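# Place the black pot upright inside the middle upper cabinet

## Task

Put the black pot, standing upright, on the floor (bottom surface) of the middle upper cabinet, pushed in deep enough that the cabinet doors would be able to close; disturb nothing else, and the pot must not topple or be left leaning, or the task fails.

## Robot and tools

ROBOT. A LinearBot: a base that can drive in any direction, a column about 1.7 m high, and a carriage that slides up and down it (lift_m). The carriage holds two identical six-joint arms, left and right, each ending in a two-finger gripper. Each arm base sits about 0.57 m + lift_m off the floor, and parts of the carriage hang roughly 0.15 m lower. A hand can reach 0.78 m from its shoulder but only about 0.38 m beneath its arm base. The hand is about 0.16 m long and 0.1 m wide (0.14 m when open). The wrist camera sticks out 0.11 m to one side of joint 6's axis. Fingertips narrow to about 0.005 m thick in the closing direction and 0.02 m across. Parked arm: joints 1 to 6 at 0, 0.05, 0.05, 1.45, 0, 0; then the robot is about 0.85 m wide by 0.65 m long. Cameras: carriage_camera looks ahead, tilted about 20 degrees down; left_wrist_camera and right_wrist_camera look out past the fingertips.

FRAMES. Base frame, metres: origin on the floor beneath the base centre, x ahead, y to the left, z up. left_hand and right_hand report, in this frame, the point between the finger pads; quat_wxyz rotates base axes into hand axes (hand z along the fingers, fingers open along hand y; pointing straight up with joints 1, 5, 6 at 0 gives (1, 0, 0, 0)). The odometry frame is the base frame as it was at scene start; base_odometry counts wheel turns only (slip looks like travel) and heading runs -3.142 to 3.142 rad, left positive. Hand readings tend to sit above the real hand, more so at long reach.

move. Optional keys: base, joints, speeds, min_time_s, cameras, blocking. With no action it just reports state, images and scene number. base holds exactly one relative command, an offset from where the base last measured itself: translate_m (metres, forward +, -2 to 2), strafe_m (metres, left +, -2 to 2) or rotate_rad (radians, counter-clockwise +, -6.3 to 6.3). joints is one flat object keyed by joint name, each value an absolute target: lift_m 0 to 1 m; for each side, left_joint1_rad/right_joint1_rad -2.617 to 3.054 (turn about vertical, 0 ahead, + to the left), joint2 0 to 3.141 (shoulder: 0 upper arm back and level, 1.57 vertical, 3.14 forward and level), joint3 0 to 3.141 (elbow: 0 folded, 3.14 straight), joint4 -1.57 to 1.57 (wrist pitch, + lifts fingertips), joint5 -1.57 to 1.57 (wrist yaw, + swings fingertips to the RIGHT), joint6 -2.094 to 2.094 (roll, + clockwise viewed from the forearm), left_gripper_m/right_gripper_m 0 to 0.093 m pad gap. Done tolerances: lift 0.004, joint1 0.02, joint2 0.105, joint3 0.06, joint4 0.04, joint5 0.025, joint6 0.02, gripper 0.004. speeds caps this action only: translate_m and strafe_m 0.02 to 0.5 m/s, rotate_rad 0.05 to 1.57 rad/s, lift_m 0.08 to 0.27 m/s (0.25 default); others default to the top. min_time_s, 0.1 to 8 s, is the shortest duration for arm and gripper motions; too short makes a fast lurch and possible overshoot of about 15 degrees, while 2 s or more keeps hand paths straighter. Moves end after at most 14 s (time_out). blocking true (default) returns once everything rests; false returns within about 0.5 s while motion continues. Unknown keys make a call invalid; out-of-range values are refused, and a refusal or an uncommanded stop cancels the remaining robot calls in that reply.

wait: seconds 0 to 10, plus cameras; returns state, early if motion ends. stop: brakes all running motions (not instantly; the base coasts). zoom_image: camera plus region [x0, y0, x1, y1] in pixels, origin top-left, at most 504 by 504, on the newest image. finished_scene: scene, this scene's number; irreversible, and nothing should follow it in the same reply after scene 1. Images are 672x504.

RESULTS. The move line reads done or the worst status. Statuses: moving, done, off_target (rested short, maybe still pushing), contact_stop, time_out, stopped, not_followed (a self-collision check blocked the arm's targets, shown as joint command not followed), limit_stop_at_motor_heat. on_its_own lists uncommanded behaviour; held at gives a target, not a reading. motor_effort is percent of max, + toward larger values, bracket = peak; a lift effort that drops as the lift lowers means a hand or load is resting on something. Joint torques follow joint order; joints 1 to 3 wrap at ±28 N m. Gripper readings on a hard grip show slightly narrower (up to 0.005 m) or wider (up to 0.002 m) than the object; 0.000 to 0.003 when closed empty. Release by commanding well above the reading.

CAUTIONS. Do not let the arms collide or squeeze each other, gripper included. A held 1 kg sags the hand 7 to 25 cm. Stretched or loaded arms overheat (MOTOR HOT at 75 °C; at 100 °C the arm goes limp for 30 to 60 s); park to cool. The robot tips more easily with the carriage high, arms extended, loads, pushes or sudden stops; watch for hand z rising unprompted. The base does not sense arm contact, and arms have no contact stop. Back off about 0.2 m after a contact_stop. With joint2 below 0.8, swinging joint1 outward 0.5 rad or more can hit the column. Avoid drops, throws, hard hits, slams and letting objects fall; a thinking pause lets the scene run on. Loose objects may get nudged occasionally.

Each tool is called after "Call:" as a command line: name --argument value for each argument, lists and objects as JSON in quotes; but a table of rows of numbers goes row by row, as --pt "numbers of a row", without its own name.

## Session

Call:
move

Call:
zoom_image --camera "carriage_camera" --region '[180, 120, 500, 360]'

Scene clock: 0.00 s.
Joint torques (N m): no reading
base_odometry: x=+0.000 y=+0.000 heading=+0.000
base_status: not commanded
joint_positions: lift_m=+0.300 left_joint1_rad=+0.004 left_joint2_rad=+0.038 left_joint3_rad=+0.032 left_joint4_rad=+1.473 left_joint5_rad=+0.016 left_joint6_rad=-0.004 left_gripper_m=+0.09396 right_joint1_rad=-0.013 right_joint2_rad=+0.032 right_joint3_rad=+0.046 right_joint4_rad=+1.480 right_joint5_rad=-0.045 right_joint6_rad=-0.037 right_gripper_m=+0.09396
joint_status: not commanded
motor_effort: lift_m=+23 drive_wheels=-2
left_hand: x=+0.2498 y=+0.3008 z=+1.3029 quat_wxyz=(+0.999, +0.008, +0.052, +0.000) (m; base frame)
right_hand: x=+0.2419 y=-0.2959 z=+1.3066 quat_wxyz=(+0.999, -0.023, +0.038, -0.024) (m; base frame)
pictures: carriage_camera, left_wrist_camera, right_wrist_camera

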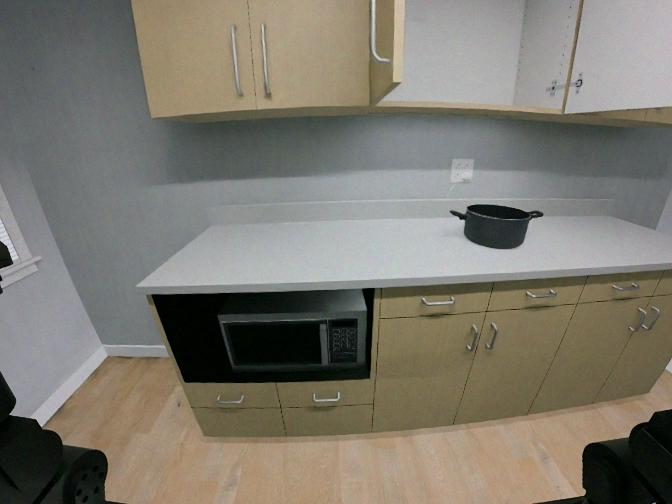

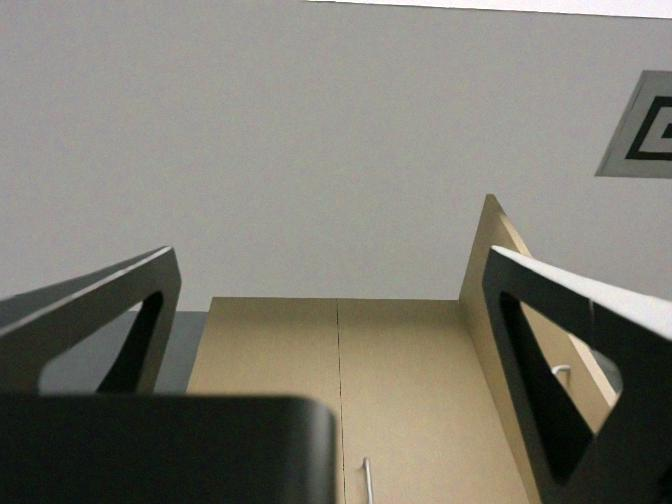

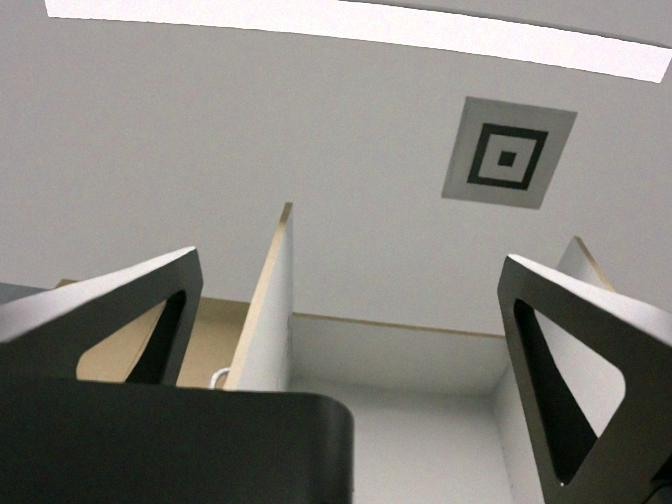

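Scaled by 1.575 from the camera's 672x504 image, which has a finer 960x720 frame.

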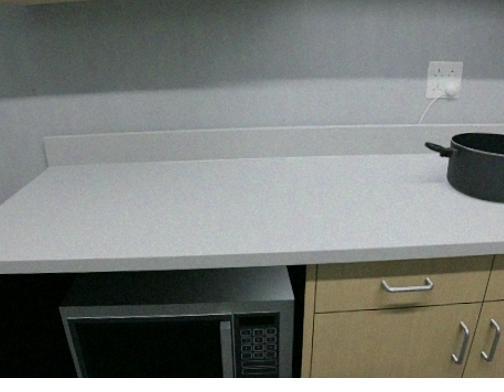

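Call:
move --base '{"strafe_m":-0.71}' --speeds '{"strafe_m":0.35}' --joints '{"lift_m":0.53,"left_joint1_rad":-0.4727,"left_joint2_rad":2.234,"left_joint3_rad":1.6479,"left_joint4_rad":-0.4139,"left_joint5_rad":-0.374,"left_joint6_rad":-0.8278,"right_joint1_rad":0.2462,"right_joint2_rad":2.5816,"right_joint3_rad":2.26,"right_joint4_rad":-0.6184,"right_joint5_rad":-0.2456,"right_joint6_rad":0.06,"left_gripper_m":0.093,"right_gripper_m":0.093}' --min_time_s 2.5 --cameras '["carriage_camera"]'

Call:
zoom_image --camera "carriage_camera" --region '[220, 170, 460, 350]'

Scene clock: 15.20 s.
Joint torques (N m): left_arm=[-0.31 -14.75 8.59 1.5 -0.32 -0.05] | right_arm=[0.31 -16.34 8.42 1.31 -0.28 0.13]
move: done
base_odometry: x=+0.000 y=-0.710 heading=+0.000
base_status: done
joint_positions: lift_m=+0.530 left_joint1_rad=-0.470 left_joint2_rad=+2.236 left_joint3_rad=+1.620 left_joint4_rad=-0.408 left_joint5_rad=-0.358 left_joint6_rad=-0.817 left_gripper_m=+0.09313 right_joint1_rad=+0.241 right_joint2_rad=+2.586 right_joint3_rad=+2.226 right_joint4_rad=-0.618 right_joint5_rad=-0.229 right_joint6_rad=+0.046 right_gripper_m=+0.09311
joint_status: all done
motor_effort: lift_m=+23(29) drive_wheels=-3(9)
left_hand: x=+0.7324 y=+0.1128 z=+1.1303 quat_wxyz=(+0.316, -0.211, +0.925, -0.022) (m; base frame)
right_hand: x=+0.8258 y=-0.1144 z=+1.1249 quat_wxyz=(+0.272, -0.126, +0.942, +0.150) (m; base frame)
pictures: carriage_camera

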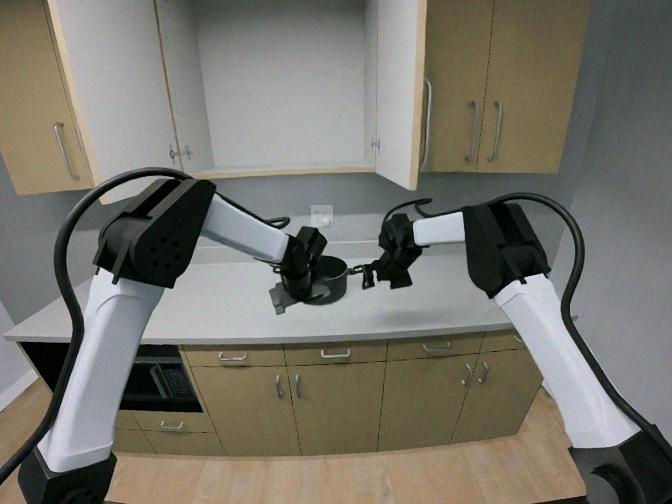

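Scaled by 2.100 from the camera's 672x504 image, which has a finer 960x720 frame.

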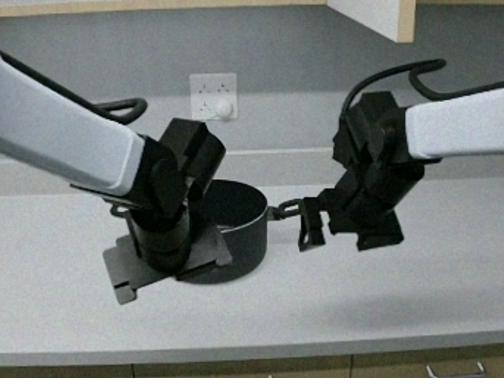

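Call:
move --base '{"strafe_m":0.065}' --speeds '{"strafe_m":0.15}'

Call:
move --base '{"translate_m":0.28}' --speeds '{"translate_m":0.25}' --cameras '["all"]'

Scene clock: 18.23 s.
Joint torques (N m): left_arm=[-0.36 -14.76 8.58 1.51 -0.29 -0.07] | right_arm=[-0.17 -16.43 8.53 1.35 -0.26 0.13]
move: done
base_odometry: x=+0.000 y=-0.645 heading=+0.000
base_status: done
joint_positions: lift_m=+0.530 left_joint1_rad=-0.470 left_joint2_rad=+2.236 left_joint3_rad=+1.620 left_joint4_rad=-0.410 left_joint5_rad=-0.362 left_joint6_rad=-0.818 left_gripper_m=+0.09313 right_joint1_rad=+0.250 right_joint2_rad=+2.586 right_joint3_rad=+2.226 right_joint4_rad=-0.619 right_joint5_rad=-0.233 right_joint6_rad=+0.046 right_gripper_m=+0.09311
joint_status: not commanded
motor_effort: lift_m=+23(23) drive_wheels=-1(11)
left_hand: x=+0.7323 y=+0.1140 z=+1.1302 quat_wxyz=(+0.316, -0.212, +0.925, -0.020) (m; base frame)
right_hand: x=+0.8236 y=-0.1088 z=+1.1248 quat_wxyz=(+0.270, -0.130, +0.942, +0.153) (m; base frame)
pictures: none

Scene clock: 20.87 s.
Joint torques (N m): left_arm=[-0.13 -16.83 7.57 1.63 -0.21 -0.05] | right_arm=[-7.86 -22.26 5.65 1.39 -0.23 0.06]
move: contact_stop
base_odometry: x=+0.264 y=-0.645 heading=-0.005
base_status: translate_m contact_stop (by the wheels' count: +0.264 of +0.280)
joint_positions: lift_m=+0.529 left_joint1_rad=-0.473 left_joint2_rad=+2.256 left_joint3_rad=+1.631 left_joint4_rad=-0.423 left_joint5_rad=-0.371 left_joint6_rad=-0.820 left_gripper_m=+0.09312 right_joint1_rad=+0.342 right_joint2_rad=+2.642 right_joint3_rad=+2.262 right_joint4_rad=-0.627 right_joint5_rad=-0.238 right_joint6_rad=+0.051 right_gripper_m=+0.09310
joint_status: not commanded
motor_effort: lift_m=+27(35) drive_wheels=+12(81)
left_hand: x=+0.7311 y=+0.1142 z=+1.1221 quat_wxyz=(+0.310, -0.211, +0.927, -0.011) (m; base frame)
right_hand: x=+0.8039 y=-0.0533 z=+1.1027 quat_wxyz=(+0.249, -0.171, +0.939, +0.166) (m; base frame)
pictures: carriage_camera, left_wrist_camera, right_wrist_camera

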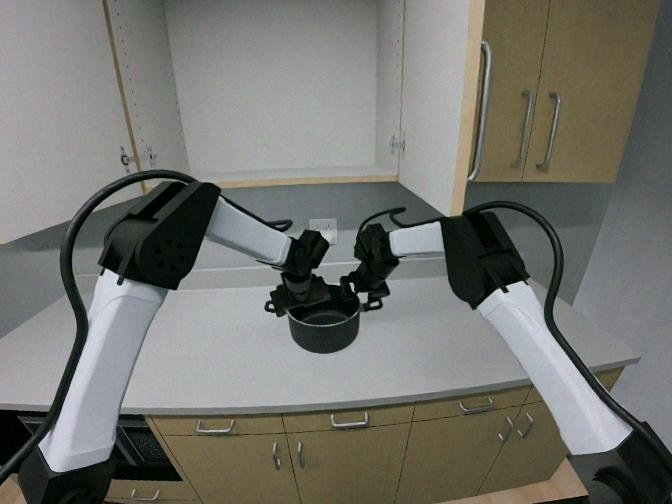

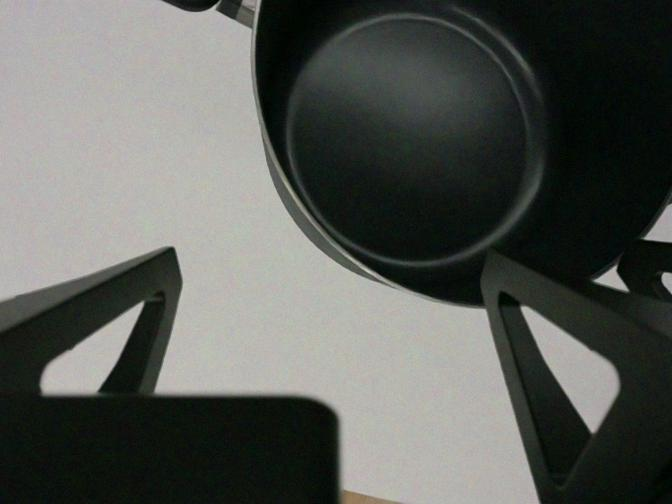

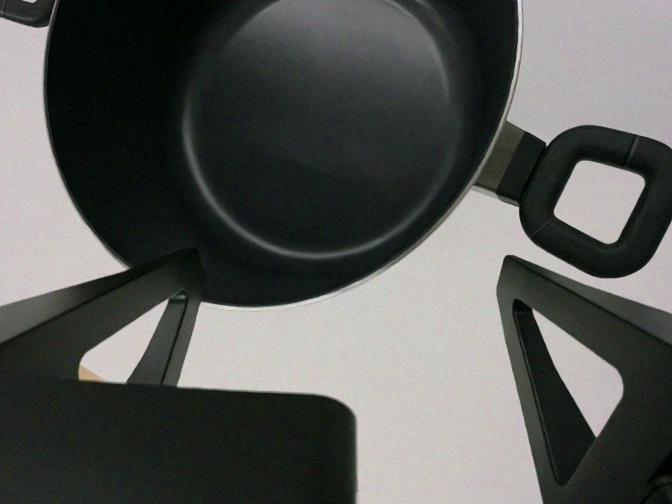

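Call:
move --base '{"translate_m":-0.15}' --speeds '{"translate_m":0.2}'

Call:
move --base '{"strafe_m":0.12}' --speeds '{"strafe_m":0.1}' --joints '{"lift_m":0.4,"left_joint1_rad":-0.584,"left_joint2_rad":2.2719,"left_joint3_rad":1.9591,"left_joint4_rad":-0.7276,"left_joint5_rad":-0.4322,"left_joint6_rad":-0.931,"right_joint1_rad":0.1486,"right_joint2_rad":2.4535,"right_joint3_rad":2.2621,"right_joint4_rad":-0.7709,"right_joint5_rad":-0.3023,"right_joint6_rad":-0.0233}' --min_time_s 1.5 --cameras '["all"]'

Scene clock: 32.97 s.
Joint torques (N m): left_arm=[0.03 -16.88 7.61 1.61 -0.21 -0.05] | right_arm=[-0.12 -21.38 5.86 1.39 -0.22 0.06]
move: done
base_odometry: x=+0.114 y=-0.644 heading=-0.004
base_status: done
joint_positions: lift_m=+0.530 left_joint1_rad=-0.473 left_joint2_rad=+2.256 left_joint3_rad=+1.631 left_joint4_rad=-0.422 left_joint5_rad=-0.371 left_joint6_rad=-0.820 left_gripper_m=+0.09312 right_joint1_rad=+0.246 right_joint2_rad=+2.634 right_joint3_rad=+2.262 right_joint4_rad=-0.627 right_joint5_rad=-0.238 right_joint6_rad=+0.051 right_gripper_m=+0.09310
joint_status: not commanded
motor_effort: lift_m=+25(27) drive_wheels=+2(13)
left_hand: x=+0.7311 y=+0.1139 z=+1.1225 quat_wxyz=(+0.310, -0.211, +0.927, -0.011) (m; base frame)
right_hand: x=+0.8257 y=-0.1096 z=+1.1076 quat_wxyz=(+0.260, -0.126, +0.945, +0.154) (m; base frame)
pictures: none

Scene clock: 34.93 s.
Joint torques (N m): left_arm=[-0.84 -14.95 9.01 1.41 -0.36 -0.08] | right_arm=[-0.59 -21.16 6.16 1.24 -0.32 -0.18]
move: done
base_odometry: x=+0.114 y=-0.524 heading=-0.004
base_status: done
joint_positions: lift_m=+0.400 left_joint1_rad=-0.576 left_joint2_rad=+2.269 left_joint3_rad=+1.930 left_joint4_rad=-0.721 left_joint5_rad=-0.417 left_joint6_rad=-0.920 left_gripper_m=+0.09312 right_joint1_rad=+0.154 right_joint2_rad=+2.510 right_joint3_rad=+2.258 right_joint4_rad=-0.768 right_joint5_rad=-0.287 right_joint6_rad=-0.009 right_gripper_m=+0.09310
joint_status: all done
motor_effort: lift_m=+21(22) drive_wheels=-3(9)
left_hand: x=+0.7261 y=+0.0604 z=+1.0615 quat_wxyz=(+0.317, -0.214, +0.924, -0.021) (m; base frame)
right_hand: x=+0.8191 y=-0.1611 z=+1.0356 quat_wxyz=(+0.258, -0.116, +0.946, +0.157) (m; base frame)
pictures: carriage_camera, left_wrist_camera, right_wrist_camera

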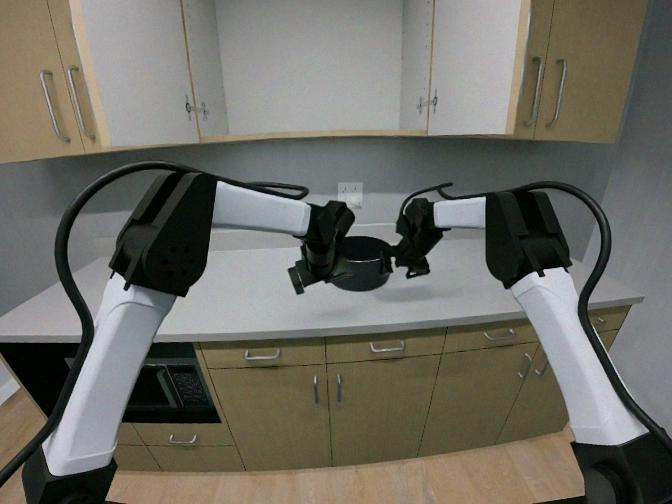

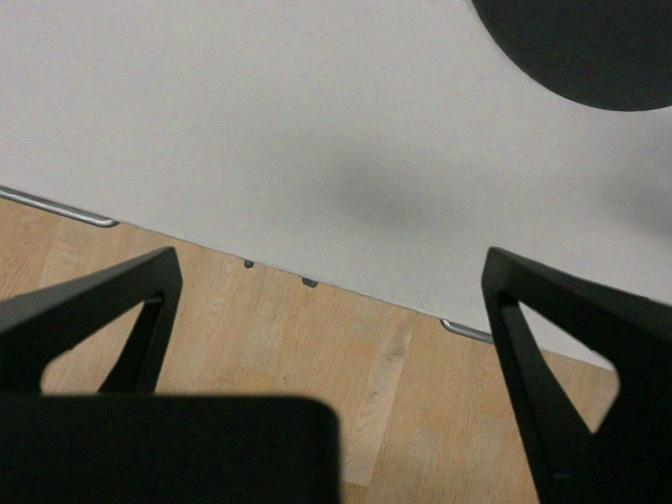

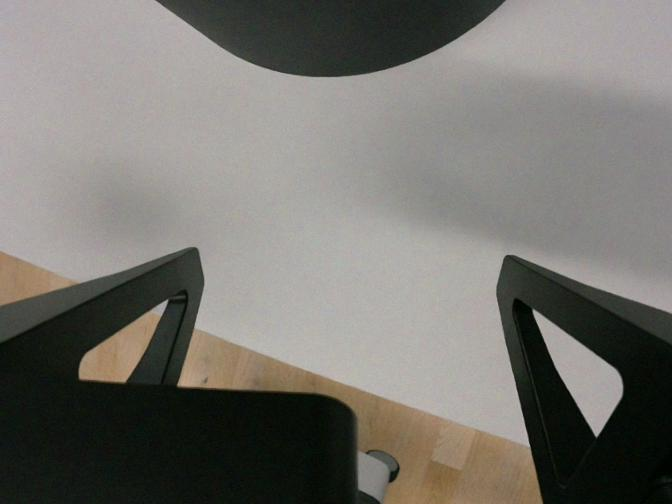

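Call:
move --joints '{"lift_m":0.425,"right_joint2_rad":2.40}'

Call:
move --base '{"translate_m":0.19}' --speeds '{"translate_m":0.2}' --cameras '["all"]'

Scene clock: 37.53 s.
Joint torques (N m): left_arm=[-0.87 -16.31 8.02 1.48 -0.34 -0.09] | right_arm=[-0.46 -17.44 6.28 1.45 -0.33 -0.18]
move: done
base_odometry: x=+0.114 y=-0.524 heading=-0.004
base_status: not commanded
joint_positions: lift_m=+0.425 left_joint1_rad=-0.576 left_joint2_rad=+2.283 left_joint3_rad=+1.940 left_joint4_rad=-0.729 left_joint5_rad=-0.420 left_joint6_rad=-0.921 left_gripper_m=+0.09312 right_joint1_rad=+0.154 right_joint2_rad=+2.422 right_joint3_rad=+2.257 right_joint4_rad=-0.777 right_joint5_rad=-0.288 right_joint6_rad=-0.009 right_gripper_m=+0.09310
joint_status: all done
motor_effort: lift_m=+23(28) drive_wheels=-4(4)
left_hand: x=+0.7265 y=+0.0606 z=+1.0819 quat_wxyz=(+0.314, -0.213, +0.925, -0.016) (m; base frame)
right_hand: x=+0.8196 y=-0.1608 z=+1.1106 quat_wxyz=(+0.295, -0.121, +0.934, +0.158) (m; base frame)
pictures: none

Scene clock: 39.70 s.
Joint torques (N m): left_arm=[-0.34 -16.42 8.03 1.47 -0.33 -0.08] | right_arm=[-0.39 -17.36 6.37 1.43 -0.31 -0.19]
move: done
base_odometry: x=+0.304 y=-0.525 heading=-0.003
base_status: done
joint_positions: lift_m=+0.425 left_joint1_rad=-0.581 left_joint2_rad=+2.283 left_joint3_rad=+1.940 left_joint4_rad=-0.730 left_joint5_rad=-0.420 left_joint6_rad=-0.921 left_gripper_m=+0.09312 right_joint1_rad=+0.152 right_joint2_rad=+2.422 right_joint3_rad=+2.257 right_joint4_rad=-0.779 right_joint5_rad=-0.289 right_joint6_rad=-0.009 right_gripper_m=+0.09310
joint_status: not commanded
motor_effort: lift_m=+23(23) drive_wheels=-5(10)
left_hand: x=+0.7251 y=+0.0582 z=+1.0818 quat_wxyz=(+0.314, -0.211, +0.926, -0.017) (m; base frame)
right_hand: x=+0.8195 y=-0.1619 z=+1.1103 quat_wxyz=(+0.295, -0.120, +0.935, +0.158) (m; base frame)
pictures: carriage_camera, left_wrist_camera, right_wrist_camera

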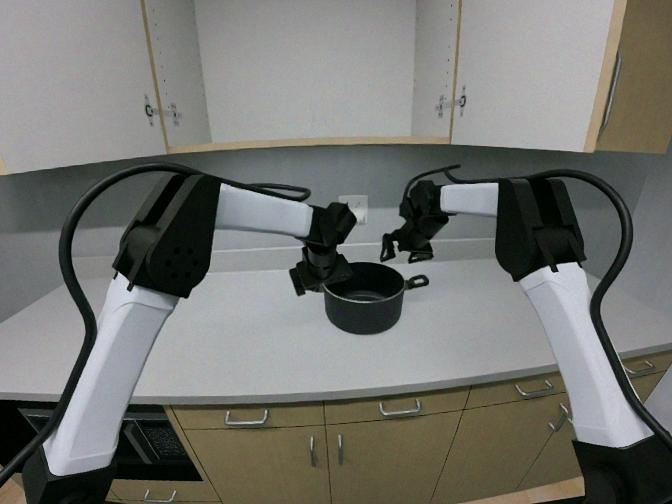

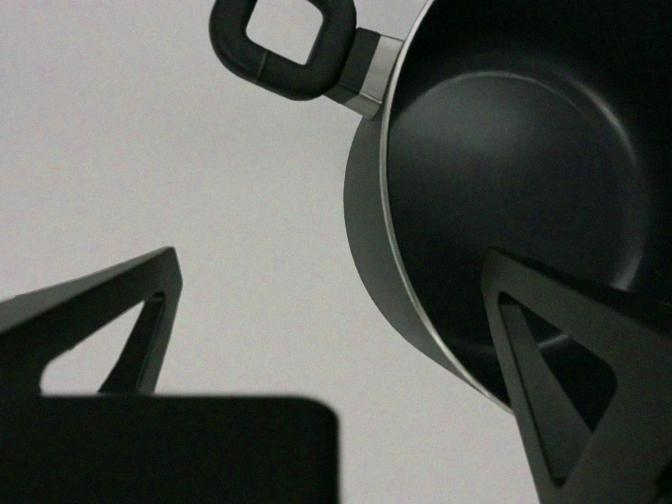

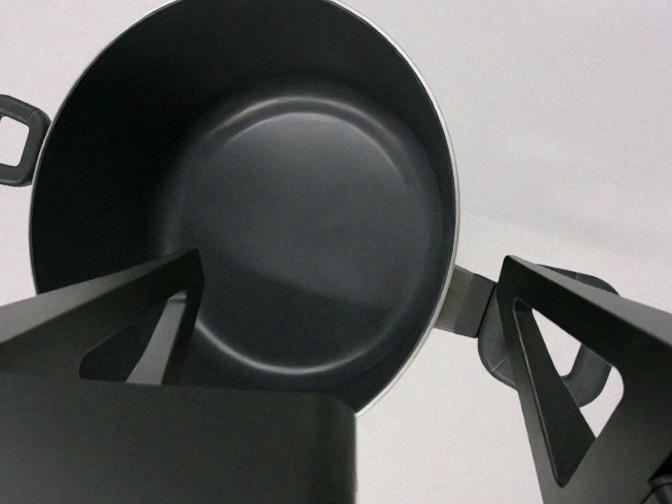

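Call:
move --joints '{"left_joint1_rad":-0.611,"right_joint1_rad":0.089,"right_joint2_rad":2.44}'

Call:
move --base '{"translate_m":0.05}' --joints '{"lift_m":0.4}' --speeds '{"translate_m":0.12,"lift_m":0.1}' --cameras '["all"]'

Scene clock: 46.37 s.
Joint torques (N m): left_arm=[-0.13 -16.34 7.98 1.49 -0.32 -0.07] | right_arm=[0.29 -15.46 6.27 1.42 -0.27 -0.19]
move: done
base_odometry: x=+0.304 y=-0.525 heading=-0.003
base_status: not commanded
joint_positions: lift_m=+0.425 left_joint1_rad=-0.611 left_joint2_rad=+2.283 left_joint3_rad=+1.940 left_joint4_rad=-0.730 left_joint5_rad=-0.420 left_joint6_rad=-0.921 left_gripper_m=+0.09312 right_joint1_rad=+0.084 right_joint2_rad=+2.443 right_joint3_rad=+2.257 right_joint4_rad=-0.779 right_joint5_rad=-0.292 right_joint6_rad=-0.010 right_gripper_m=+0.09310
joint_status: all done
motor_effort: lift_m=+23(23) drive_wheels=-5(6)
left_hand: x=+0.7177 y=+0.0436 z=+1.0818 quat_wxyz=(+0.314, -0.197, +0.929, -0.021) (m; base frame)
right_hand: x=+0.8274 y=-0.2023 z=+1.0983 quat_wxyz=(+0.290, -0.088, +0.941, +0.150) (m; base frame)
pictures: none

Scene clock: 47.63 s.
Joint torques (N m): left_arm=[-0.17 -16.34 7.82 1.55 -0.32 -0.07] | right_arm=[-0.03 -16.21 6.37 1.46 -0.28 -0.17]
move: done
base_odometry: x=+0.354 y=-0.525 heading=-0.003
base_status: done
joint_positions: lift_m=+0.400 left_joint1_rad=-0.610 left_joint2_rad=+2.283 left_joint3_rad=+1.941 left_joint4_rad=-0.736 left_joint5_rad=-0.421 left_joint6_rad=-0.921 left_gripper_m=+0.09312 right_joint1_rad=+0.087 right_joint2_rad=+2.450 right_joint3_rad=+2.257 right_joint4_rad=-0.782 right_joint5_rad=-0.292 right_joint6_rad=-0.010 right_gripper_m=+0.09310
joint_status: all done
motor_effort: lift_m=+21(22) drive_wheels=-5(9)
left_hand: x=+0.7174 y=+0.0448 z=+1.0571 quat_wxyz=(+0.313, -0.198, +0.929, -0.019) (m; base frame)
right_hand: x=+0.8264 y=-0.2005 z=+1.0689 quat_wxyz=(+0.285, -0.088, +0.943, +0.150) (m; base frame)
pictures: carriage_camera, left_wrist_camera, right_wrist_camera

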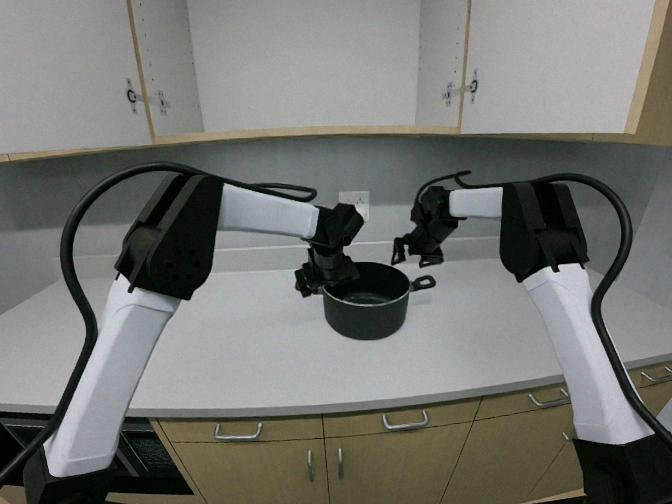

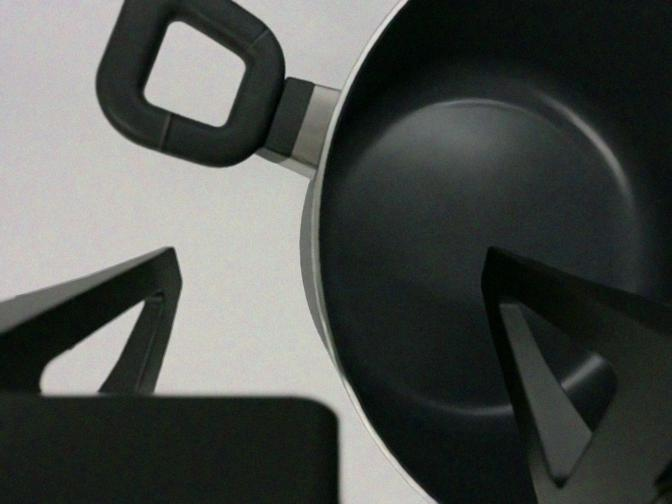

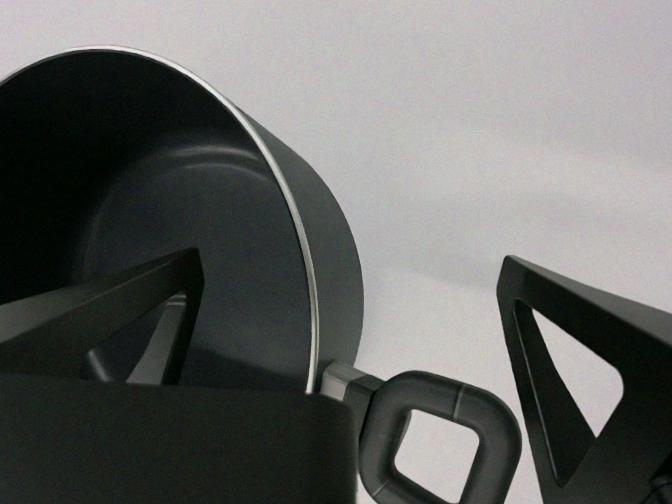

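Call:
move --base '{"translate_m":0.012}' --speeds '{"translate_m":0.06}' --joints '{"left_joint1_rad":-0.6,"left_joint6_rad":-1.0,"right_joint1_rad":0.152,"right_joint2_rad":2.285,"right_joint3_rad":1.9877,"right_joint4_rad":-0.6398,"right_joint5_rad":-0.27,"right_joint6_rad":-0.03}' --cameras '["all"]'

Scene clock: 51.87 s.
Joint torques (N m): left_arm=[0.06 -16.38 7.82 1.54 -0.32 -0.07] | right_arm=[-0.42 -18.89 5.46 1.51 -0.01 -0.15]
move: done
base_odometry: x=+0.366 y=-0.525 heading=-0.003
base_status: done
joint_positions: lift_m=+0.400 left_joint1_rad=-0.602 left_joint2_rad=+2.283 left_joint3_rad=+1.941 left_joint4_rad=-0.736 left_joint5_rad=-0.421 left_joint6_rad=-0.989 left_gripper_m=+0.09312 right_joint1_rad=+0.155 right_joint2_rad=+2.331 right_joint3_rad=+1.994 right_joint4_rad=-0.661 right_joint5_rad=-0.283 right_joint6_rad=-0.018 right_gripper_m=+0.09310
joint_status: all done
motor_effort: lift_m=+21(21) drive_wheels=-5(9)
left_hand: x=+0.7194 y=+0.0486 z=+1.0571 quat_wxyz=(+0.312, -0.233, +0.921, -0.029) (m; base frame)
right_hand: x=+0.7918 y=-0.1652 z=+1.0520 quat_wxyz=(+0.270, -0.122, +0.943, +0.154) (m; base frame)
pictures: carriage_camera, left_wrist_camera, right_wrist_camera

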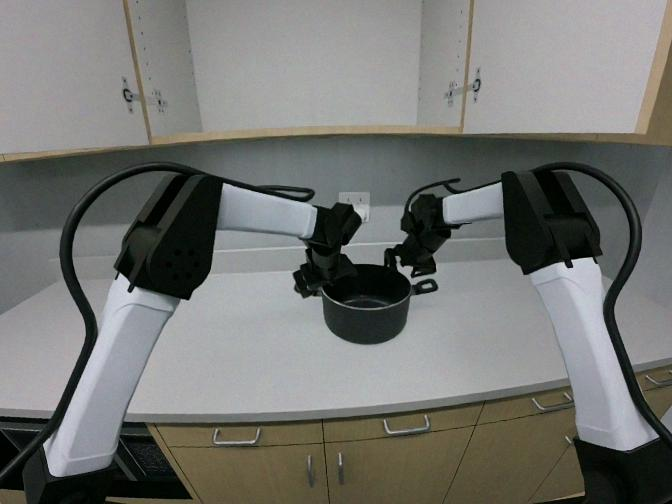

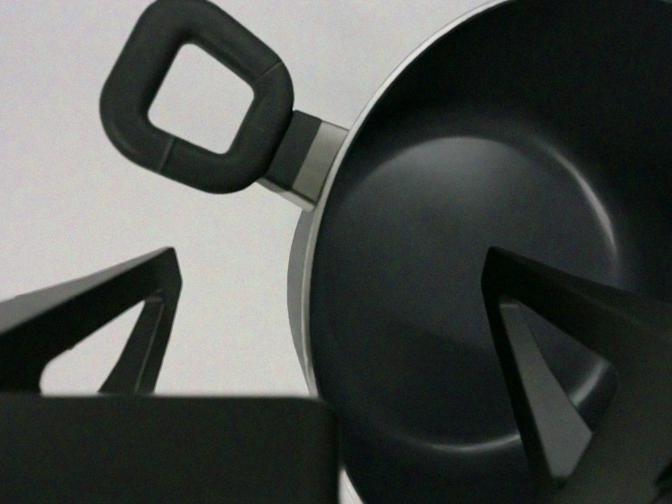

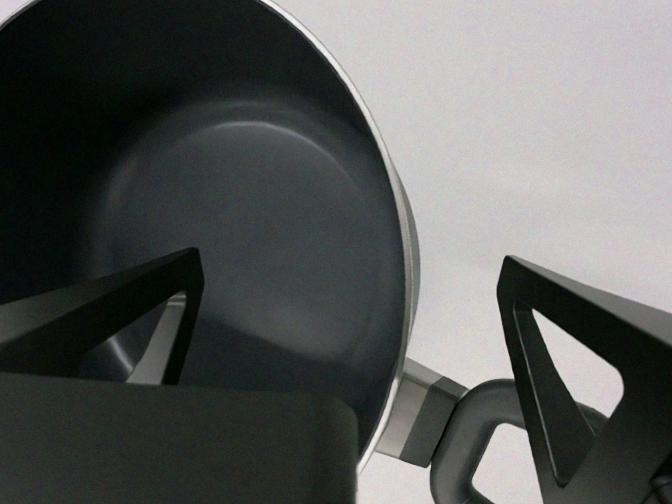

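Call:
move --joints '{"right_joint1_rad":0.115}'

Call:
move --joints '{"lift_m":0.357}' --speeds '{"lift_m":0.1}' --cameras '["left_wrist_camera","right_wrist_camera"]'

Scene clock: 53.63 s.
Joint torques (N m): left_arm=[0.16 -16.43 7.84 1.53 -0.32 -0.08] | right_arm=[0.16 -19 5.44 1.52 -0.05 -0.18]
move: done
base_odometry: x=+0.366 y=-0.525 heading=-0.003
base_status: not commanded
joint_positions: lift_m=+0.400 left_joint1_rad=-0.602 left_joint2_rad=+2.283 left_joint3_rad=+1.941 left_joint4_rad=-0.736 left_joint5_rad=-0.421 left_joint6_rad=-0.989 left_gripper_m=+0.09312 right_joint1_rad=+0.112 right_joint2_rad=+2.331 right_joint3_rad=+1.994 right_joint4_rad=-0.659 right_joint5_rad=-0.281 right_joint6_rad=-0.018 right_gripper_m=+0.09310
joint_status: all done
motor_effort: lift_m=+21(21) drive_wheels=-4(6)
left_hand: x=+0.7194 y=+0.0486 z=+1.0571 quat_wxyz=(+0.312, -0.233, +0.921, -0.029) (m; base frame)
right_hand: x=+0.7976 y=-0.1901 z=+1.0522 quat_wxyz=(+0.274, -0.101, +0.945, +0.147) (m; base frame)
pictures: none

Scene clock: 54.47 s.
Joint torques (N m): left_arm=[0.17 -16.55 7.75 1.55 -0.32 -0.06] | right_arm=[0.18 -16.99 5.76 1.3 -0.14 -0.08]
move: done
base_odometry: x=+0.366 y=-0.525 heading=-0.003
base_status: not commanded
joint_positions: lift_m=+0.357 left_joint1_rad=-0.602 left_joint2_rad=+2.284 left_joint3_rad=+1.943 left_joint4_rad=-0.737 left_joint5_rad=-0.422 left_joint6_rad=-0.990 left_gripper_m=+0.09312 right_joint1_rad=+0.111 right_joint2_rad=+2.313 right_joint3_rad=+1.992 right_joint4_rad=-0.632 right_joint5_rad=-0.274 right_joint6_rad=-0.028 right_gripper_m=+0.09310
joint_status: all done
motor_effort: lift_m=+21(22) drive_wheels=-4(6)
left_hand: x=+0.7194 y=+0.0487 z=+1.0138 quat_wxyz=(+0.312, -0.233, +0.921, -0.028) (m; base frame)
right_hand: x=+0.8034 y=-0.1914 z=+1.0218 quat_wxyz=(+0.295, -0.107, +0.939, +0.142) (m; base frame)
pictures: left_wrist_camera, right_wrist_camera

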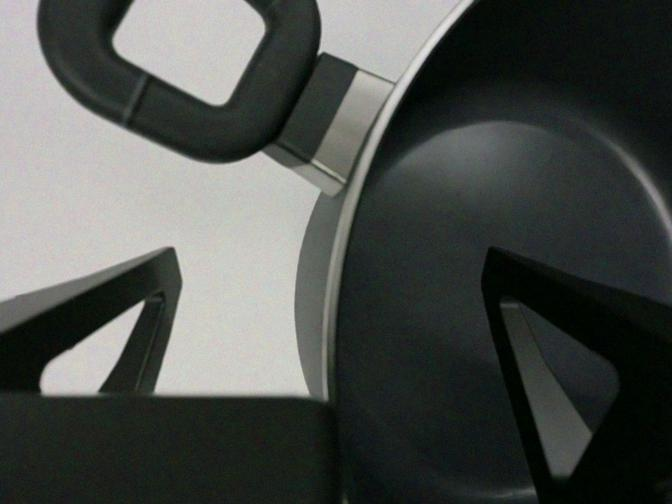

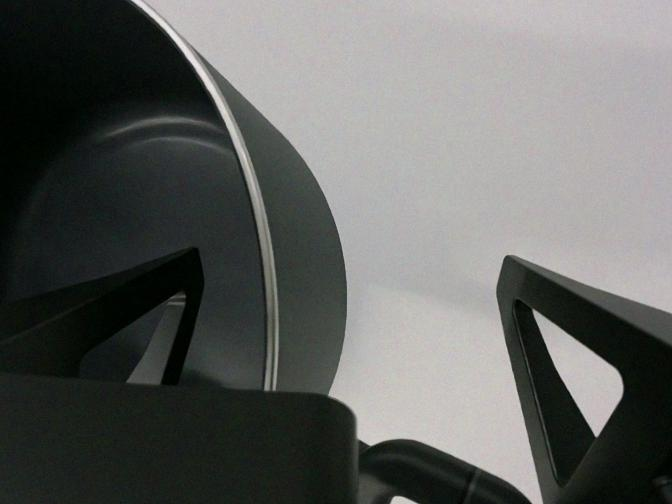

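Call:
move --joints '{"lift_m":0.39}' --cameras '["all"]'

Call:
zoom_image --camera "carriage_camera" --region '[270, 180, 470, 330]'

Scene clock: 56.70 s.
Joint torques (N m): left_arm=[0.12 -16.87 7.49 1.52 -0.31 -0.07] | right_arm=[0.21 -16.54 6.17 1.39 -0.14 -0.04]
move: done
base_odometry: x=+0.366 y=-0.525 heading=-0.003
base_status: not commanded
joint_positions: lift_m=+0.390 left_joint1_rad=-0.602 left_joint2_rad=+2.287 left_joint3_rad=+1.945 left_joint4_rad=-0.734 left_joint5_rad=-0.423 left_joint6_rad=-0.990 left_gripper_m=+0.09312 right_joint1_rad=+0.111 right_joint2_rad=+2.307 right_joint3_rad=+1.985 right_joint4_rad=-0.646 right_joint5_rad=-0.273 right_joint6_rad=-0.028 right_gripper_m=+0.09310
joint_status: all done
motor_effort: lift_m=+23(28) drive_wheels=+0(5)
left_hand: x=+0.7204 y=+0.0482 z=+1.0463 quat_wxyz=(+0.313, -0.233, +0.920, -0.029) (m; base frame)
right_hand: x=+0.7996 y=-0.1919 z=+1.0534 quat_wxyz=(+0.288, -0.106, +0.941, +0.142) (m; base frame)
pictures: carriage_camera, left_wrist_camera, right_wrist_camera

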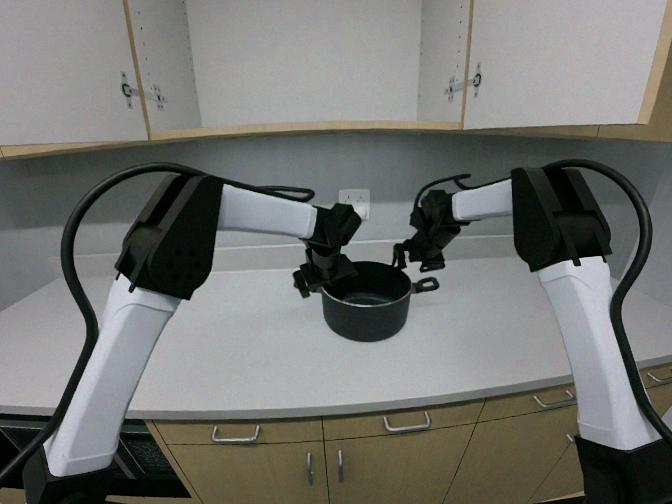

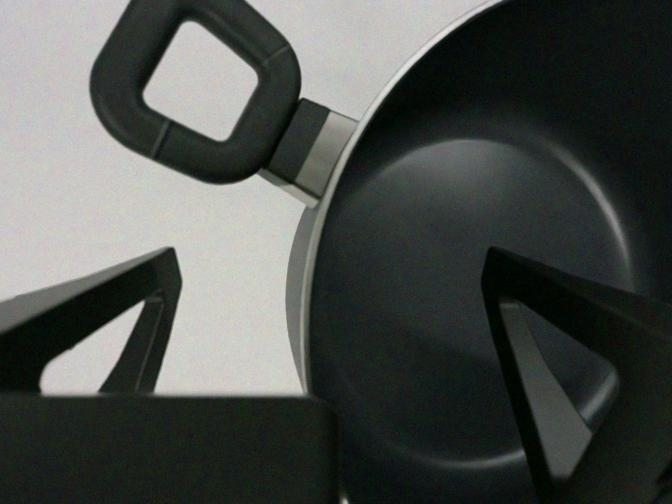

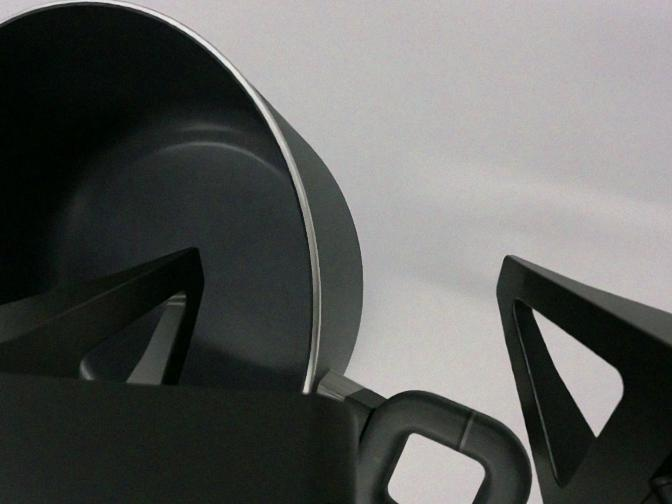

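Scaled by 2.520 from the camera's 672x504 image, which has a finer 960x720 frame.

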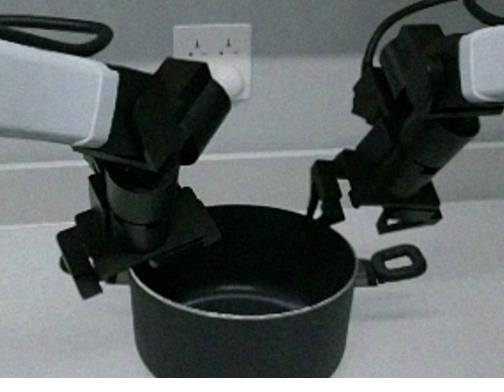

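Call:
move --joints '{"right_joint1_rad":0.15}'

Call:
move --joints '{"lift_m":0.357}' --speeds '{"lift_m":0.1}' --cameras '["left_wrist_camera","right_wrist_camera"]'

Scene clock: 58.97 s.
Joint torques (N m): left_arm=[0.16 -16.8 7.53 1.53 -0.31 -0.05] | right_arm=[-0.49 -16.43 6.09 1.41 -0.14 -0.03]
move: done
base_odometry: x=+0.366 y=-0.525 heading=-0.003
base_status: not commanded
joint_positions: lift_m=+0.390 left_joint1_rad=-0.602 left_joint2_rad=+2.287 left_joint3_rad=+1.945 left_joint4_rad=-0.734 left_joint5_rad=-0.423 left_joint6_rad=-0.990 left_gripper_m=+0.09312 right_joint1_rad=+0.153 right_joint2_rad=+2.307 right_joint3_rad=+1.985 right_joint4_rad=-0.646 right_joint5_rad=-0.273 right_joint6_rad=-0.028 right_gripper_m=+0.09310
joint_status: all done
motor_effort: lift_m=+23(23) drive_wheels=+1(1)
left_hand: x=+0.7204 y=+0.0482 z=+1.0463 quat_wxyz=(+0.313, -0.233, +0.920, -0.029) (m; base frame)
right_hand: x=+0.7943 y=-0.1676 z=+1.0534 quat_wxyz=(+0.285, -0.126, +0.938, +0.148) (m; base frame)
pictures: none

Scene clock: 59.80 s.
Joint torques (N m): left_arm=[0.12 -17.01 7.43 1.54 -0.3 -0.06] | right_arm=[-0.32 -16.12 6.13 1.22 -0.12 -0.01]
move: done
base_odometry: x=+0.366 y=-0.525 heading=-0.003
base_status: not commanded
joint_positions: lift_m=+0.357 left_joint1_rad=-0.602 left_joint2_rad=+2.289 left_joint3_rad=+1.945 left_joint4_rad=-0.735 left_joint5_rad=-0.423 left_joint6_rad=-0.990 left_gripper_m=+0.09312 right_joint1_rad=+0.153 right_joint2_rad=+2.303 right_joint3_rad=+1.985 right_joint4_rad=-0.626 right_joint5_rad=-0.272 right_joint6_rad=-0.034 right_gripper_m=+0.09310
joint_status: all done
motor_effort: lift_m=+21(21) drive_wheels=-3(5)
left_hand: x=+0.7202 y=+0.0484 z=+1.0126 quat_wxyz=(+0.312, -0.233, +0.921, -0.028) (m; base frame)
right_hand: x=+0.7983 y=-0.1673 z=+1.0258 quat_wxyz=(+0.297, -0.130, +0.935, +0.147) (m; base frame)
pictures: left_wrist_camera, right_wrist_camera

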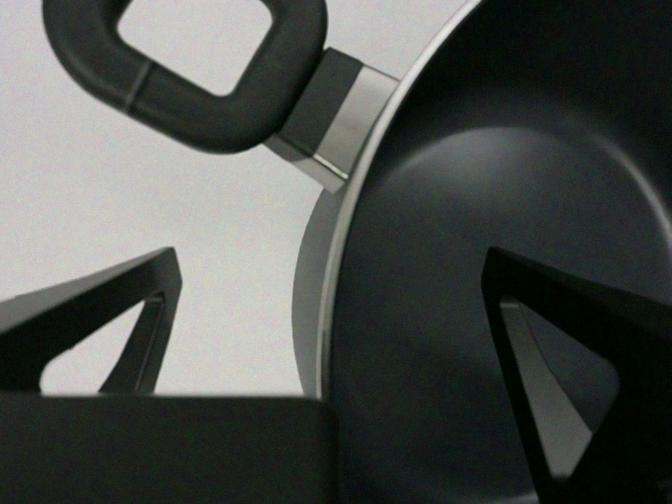

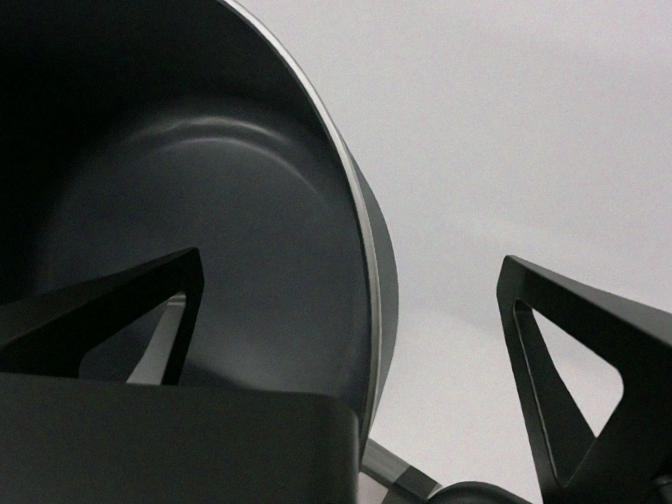

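Call:
move --joints '{"right_joint2_rad":2.32}'

Call:
move --joints '{"left_gripper_m":0.0,"right_gripper_m":0.0}' --min_time_s 2 --cameras '["all"]'

Scene clock: 60.93 s.
Joint torques (N m): left_arm=[0.09 -17.05 7.53 1.52 -0.31 -0.06] | right_arm=[-0.47 -12.83 6.11 1.21 -0.11 0.02]
move: done
base_odometry: x=+0.366 y=-0.525 heading=-0.003
base_status: not commanded
joint_positions: lift_m=+0.357 left_joint1_rad=-0.602 left_joint2_rad=+2.289 left_joint3_rad=+1.945 left_joint4_rad=-0.735 left_joint5_rad=-0.423 left_joint6_rad=-0.990 left_gripper_m=+0.09312 right_joint1_rad=+0.153 right_joint2_rad=+2.306 right_joint3_rad=+1.985 right_joint4_rad=-0.624 right_joint5_rad=-0.272 right_joint6_rad=-0.034 right_gripper_m=+0.09310
joint_status: all done
motor_effort: lift_m=+21(21) drive_wheels=-4(5)
left_hand: x=+0.7202 y=+0.0484 z=+1.0126 quat_wxyz=(+0.312, -0.233, +0.921, -0.028) (m; base frame)
right_hand: x=+0.7988 y=-0.1672 z=+1.0246 quat_wxyz=(+0.297, -0.130, +0.935, +0.147) (m; base frame)
pictures: none

Scene clock: 63.23 s.
Joint torques (N m): left_arm=[0.13 -17.01 7.42 1.63 -0.1 0.53] | right_arm=[-0.76 -14.09 6.08 1.32 -1.07 -0.5]
move: off_target
base_odometry: x=+0.366 y=-0.525 heading=-0.003
base_status: not commanded
joint_positions: lift_m=+0.357 left_joint1_rad=-0.602 left_joint2_rad=+2.289 left_joint3_rad=+1.945 left_joint4_rad=-0.748 left_joint5_rad=-0.446 left_joint6_rad=-1.044 left_gripper_m=+0.00859 right_joint1_rad=+0.158 right_joint2_rad=+2.318 right_joint3_rad=+1.985 right_joint4_rad=-0.637 right_joint5_rad=-0.188 right_joint6_rad=+0.013 right_gripper_m=+0.00730
joint_status: left_gripper_m off_target (ended at +0.00861, target +0.00000); right_gripper_m off_target (ended at +0.00732, target +0.00000)
motor_effort: lift_m=+21(21) drive_wheels=-4(6)
left_hand: x=+0.7195 y=+0.0533 z=+1.0128 quat_wxyz=(+0.315, -0.259, +0.913, -0.024) (m; base frame)
right_hand: x=+0.7994 y=-0.1788 z=+1.0131 quat_wxyz=(+0.286, -0.097, +0.946, +0.115) (m; base frame)
pictures: carriage_camera, left_wrist_camera, right_wrist_camera

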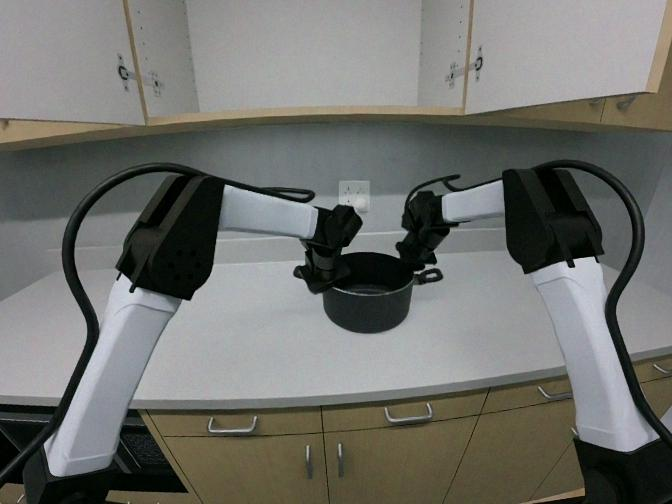

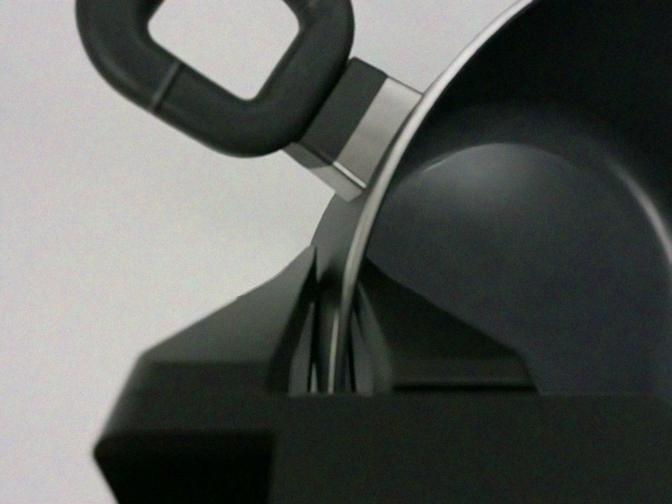

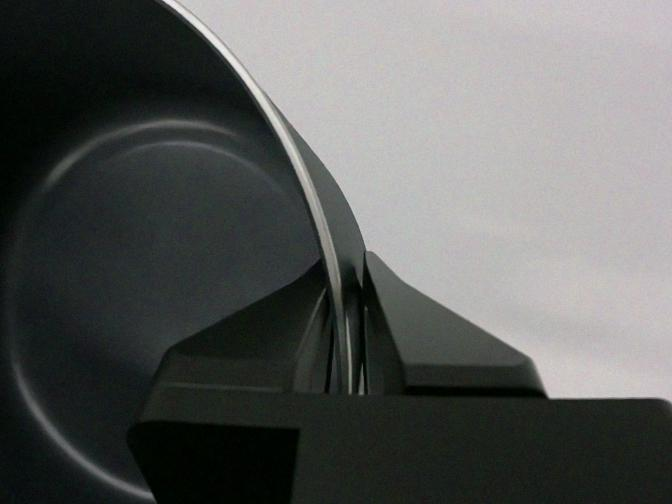

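Call:
move --joints '{"left_joint6_rad":-1.14,"right_joint6_rad":0.09}' --min_time_s 0.8

Call:
move --joints '{"lift_m":0.385}' --speeds '{"lift_m":0.1}' --cameras '["all"]'

Scene clock: 65.00 s.
Joint torques (N m): left_arm=[0.21 -17.01 7.46 1.69 -0.07 -0.62] | right_arm=[-0.85 -14.12 6.11 1.32 -1.06 0.73]
move: off_target
base_odometry: x=+0.366 y=-0.525 heading=-0.003
base_status: not commanded
joint_positions: lift_m=+0.357 left_joint1_rad=-0.603 left_joint2_rad=+2.289 left_joint3_rad=+1.945 left_joint4_rad=-0.755 left_joint5_rad=-0.449 left_joint6_rad=-1.079 left_gripper_m=+0.00849 right_joint1_rad=+0.159 right_joint2_rad=+2.318 right_joint3_rad=+1.985 right_joint4_rad=-0.636 right_joint5_rad=-0.188 right_joint6_rad=+0.025 right_gripper_m=+0.00723
joint_status: left_joint6_rad off_target (ended at -1.079, target -1.140); right_joint6_rad off_target (ended at +0.025, target +0.090)
motor_effort: lift_m=+21(21) drive_wheels=-4(5)
left_hand: x=+0.7182 y=+0.0540 z=+1.0122 quat_wxyz=(+0.313, -0.274, +0.909, -0.026) (m; base frame)
right_hand: x=+0.7994 y=-0.1781 z=+1.0132 quat_wxyz=(+0.286, -0.091, +0.947, +0.116) (m; base frame)
pictures: none

Scene clock: 65.70 s.
Joint torques (N m): left_arm=[0.36 -19.43 7.47 2.08 -0.25 -0.47] | right_arm=[-1.42 -17.02 6.76 1.44 -1.01 0.7]
move: done
base_odometry: x=+0.366 y=-0.525 heading=-0.003
base_status: not commanded
joint_positions: lift_m=+0.385 left_joint1_rad=-0.604 left_joint2_rad=+2.312 left_joint3_rad=+1.944 left_joint4_rad=-0.801 left_joint5_rad=-0.431 left_joint6_rad=-1.093 left_gripper_m=+0.00782 right_joint1_rad=+0.166 right_joint2_rad=+2.346 right_joint3_rad=+1.976 right_joint4_rad=-0.657 right_joint5_rad=-0.192 right_joint6_rad=+0.025 right_gripper_m=+0.00705
joint_status: all done
motor_effort: lift_m=+25(28) drive_wheels=+1(5)
left_hand: x=+0.7076 y=+0.0570 z=+1.0210 quat_wxyz=(+0.286, -0.273, +0.919, -0.008) (m; base frame)
right_hand: x=+0.7908 y=-0.1744 z=+1.0186 quat_wxyz=(+0.257, -0.093, +0.955, +0.117) (m; base frame)
pictures: carriage_camera, left_wrist_camera, right_wrist_camera

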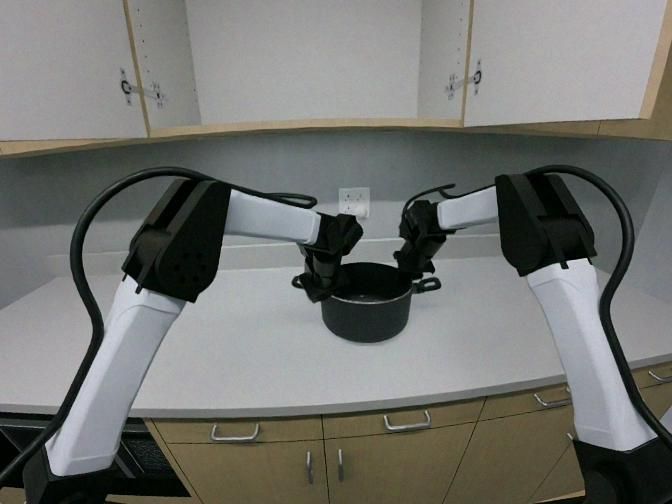

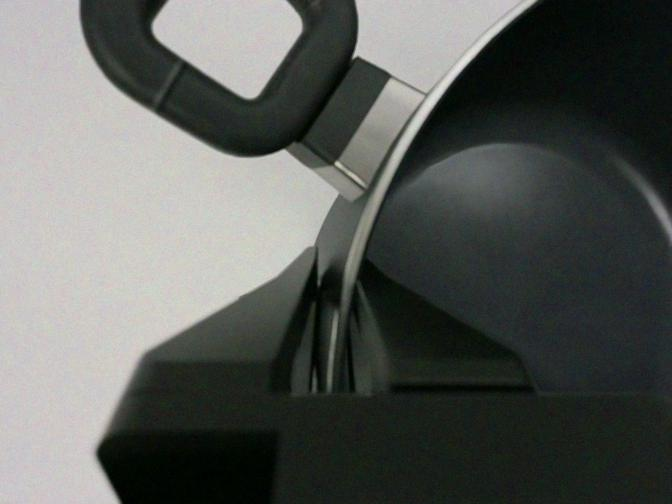

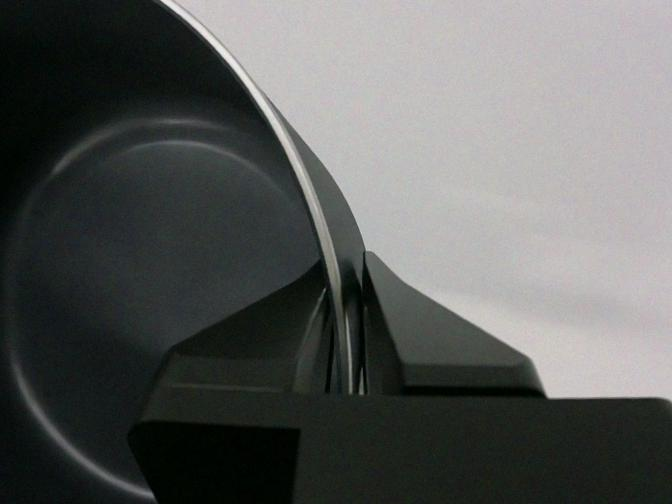

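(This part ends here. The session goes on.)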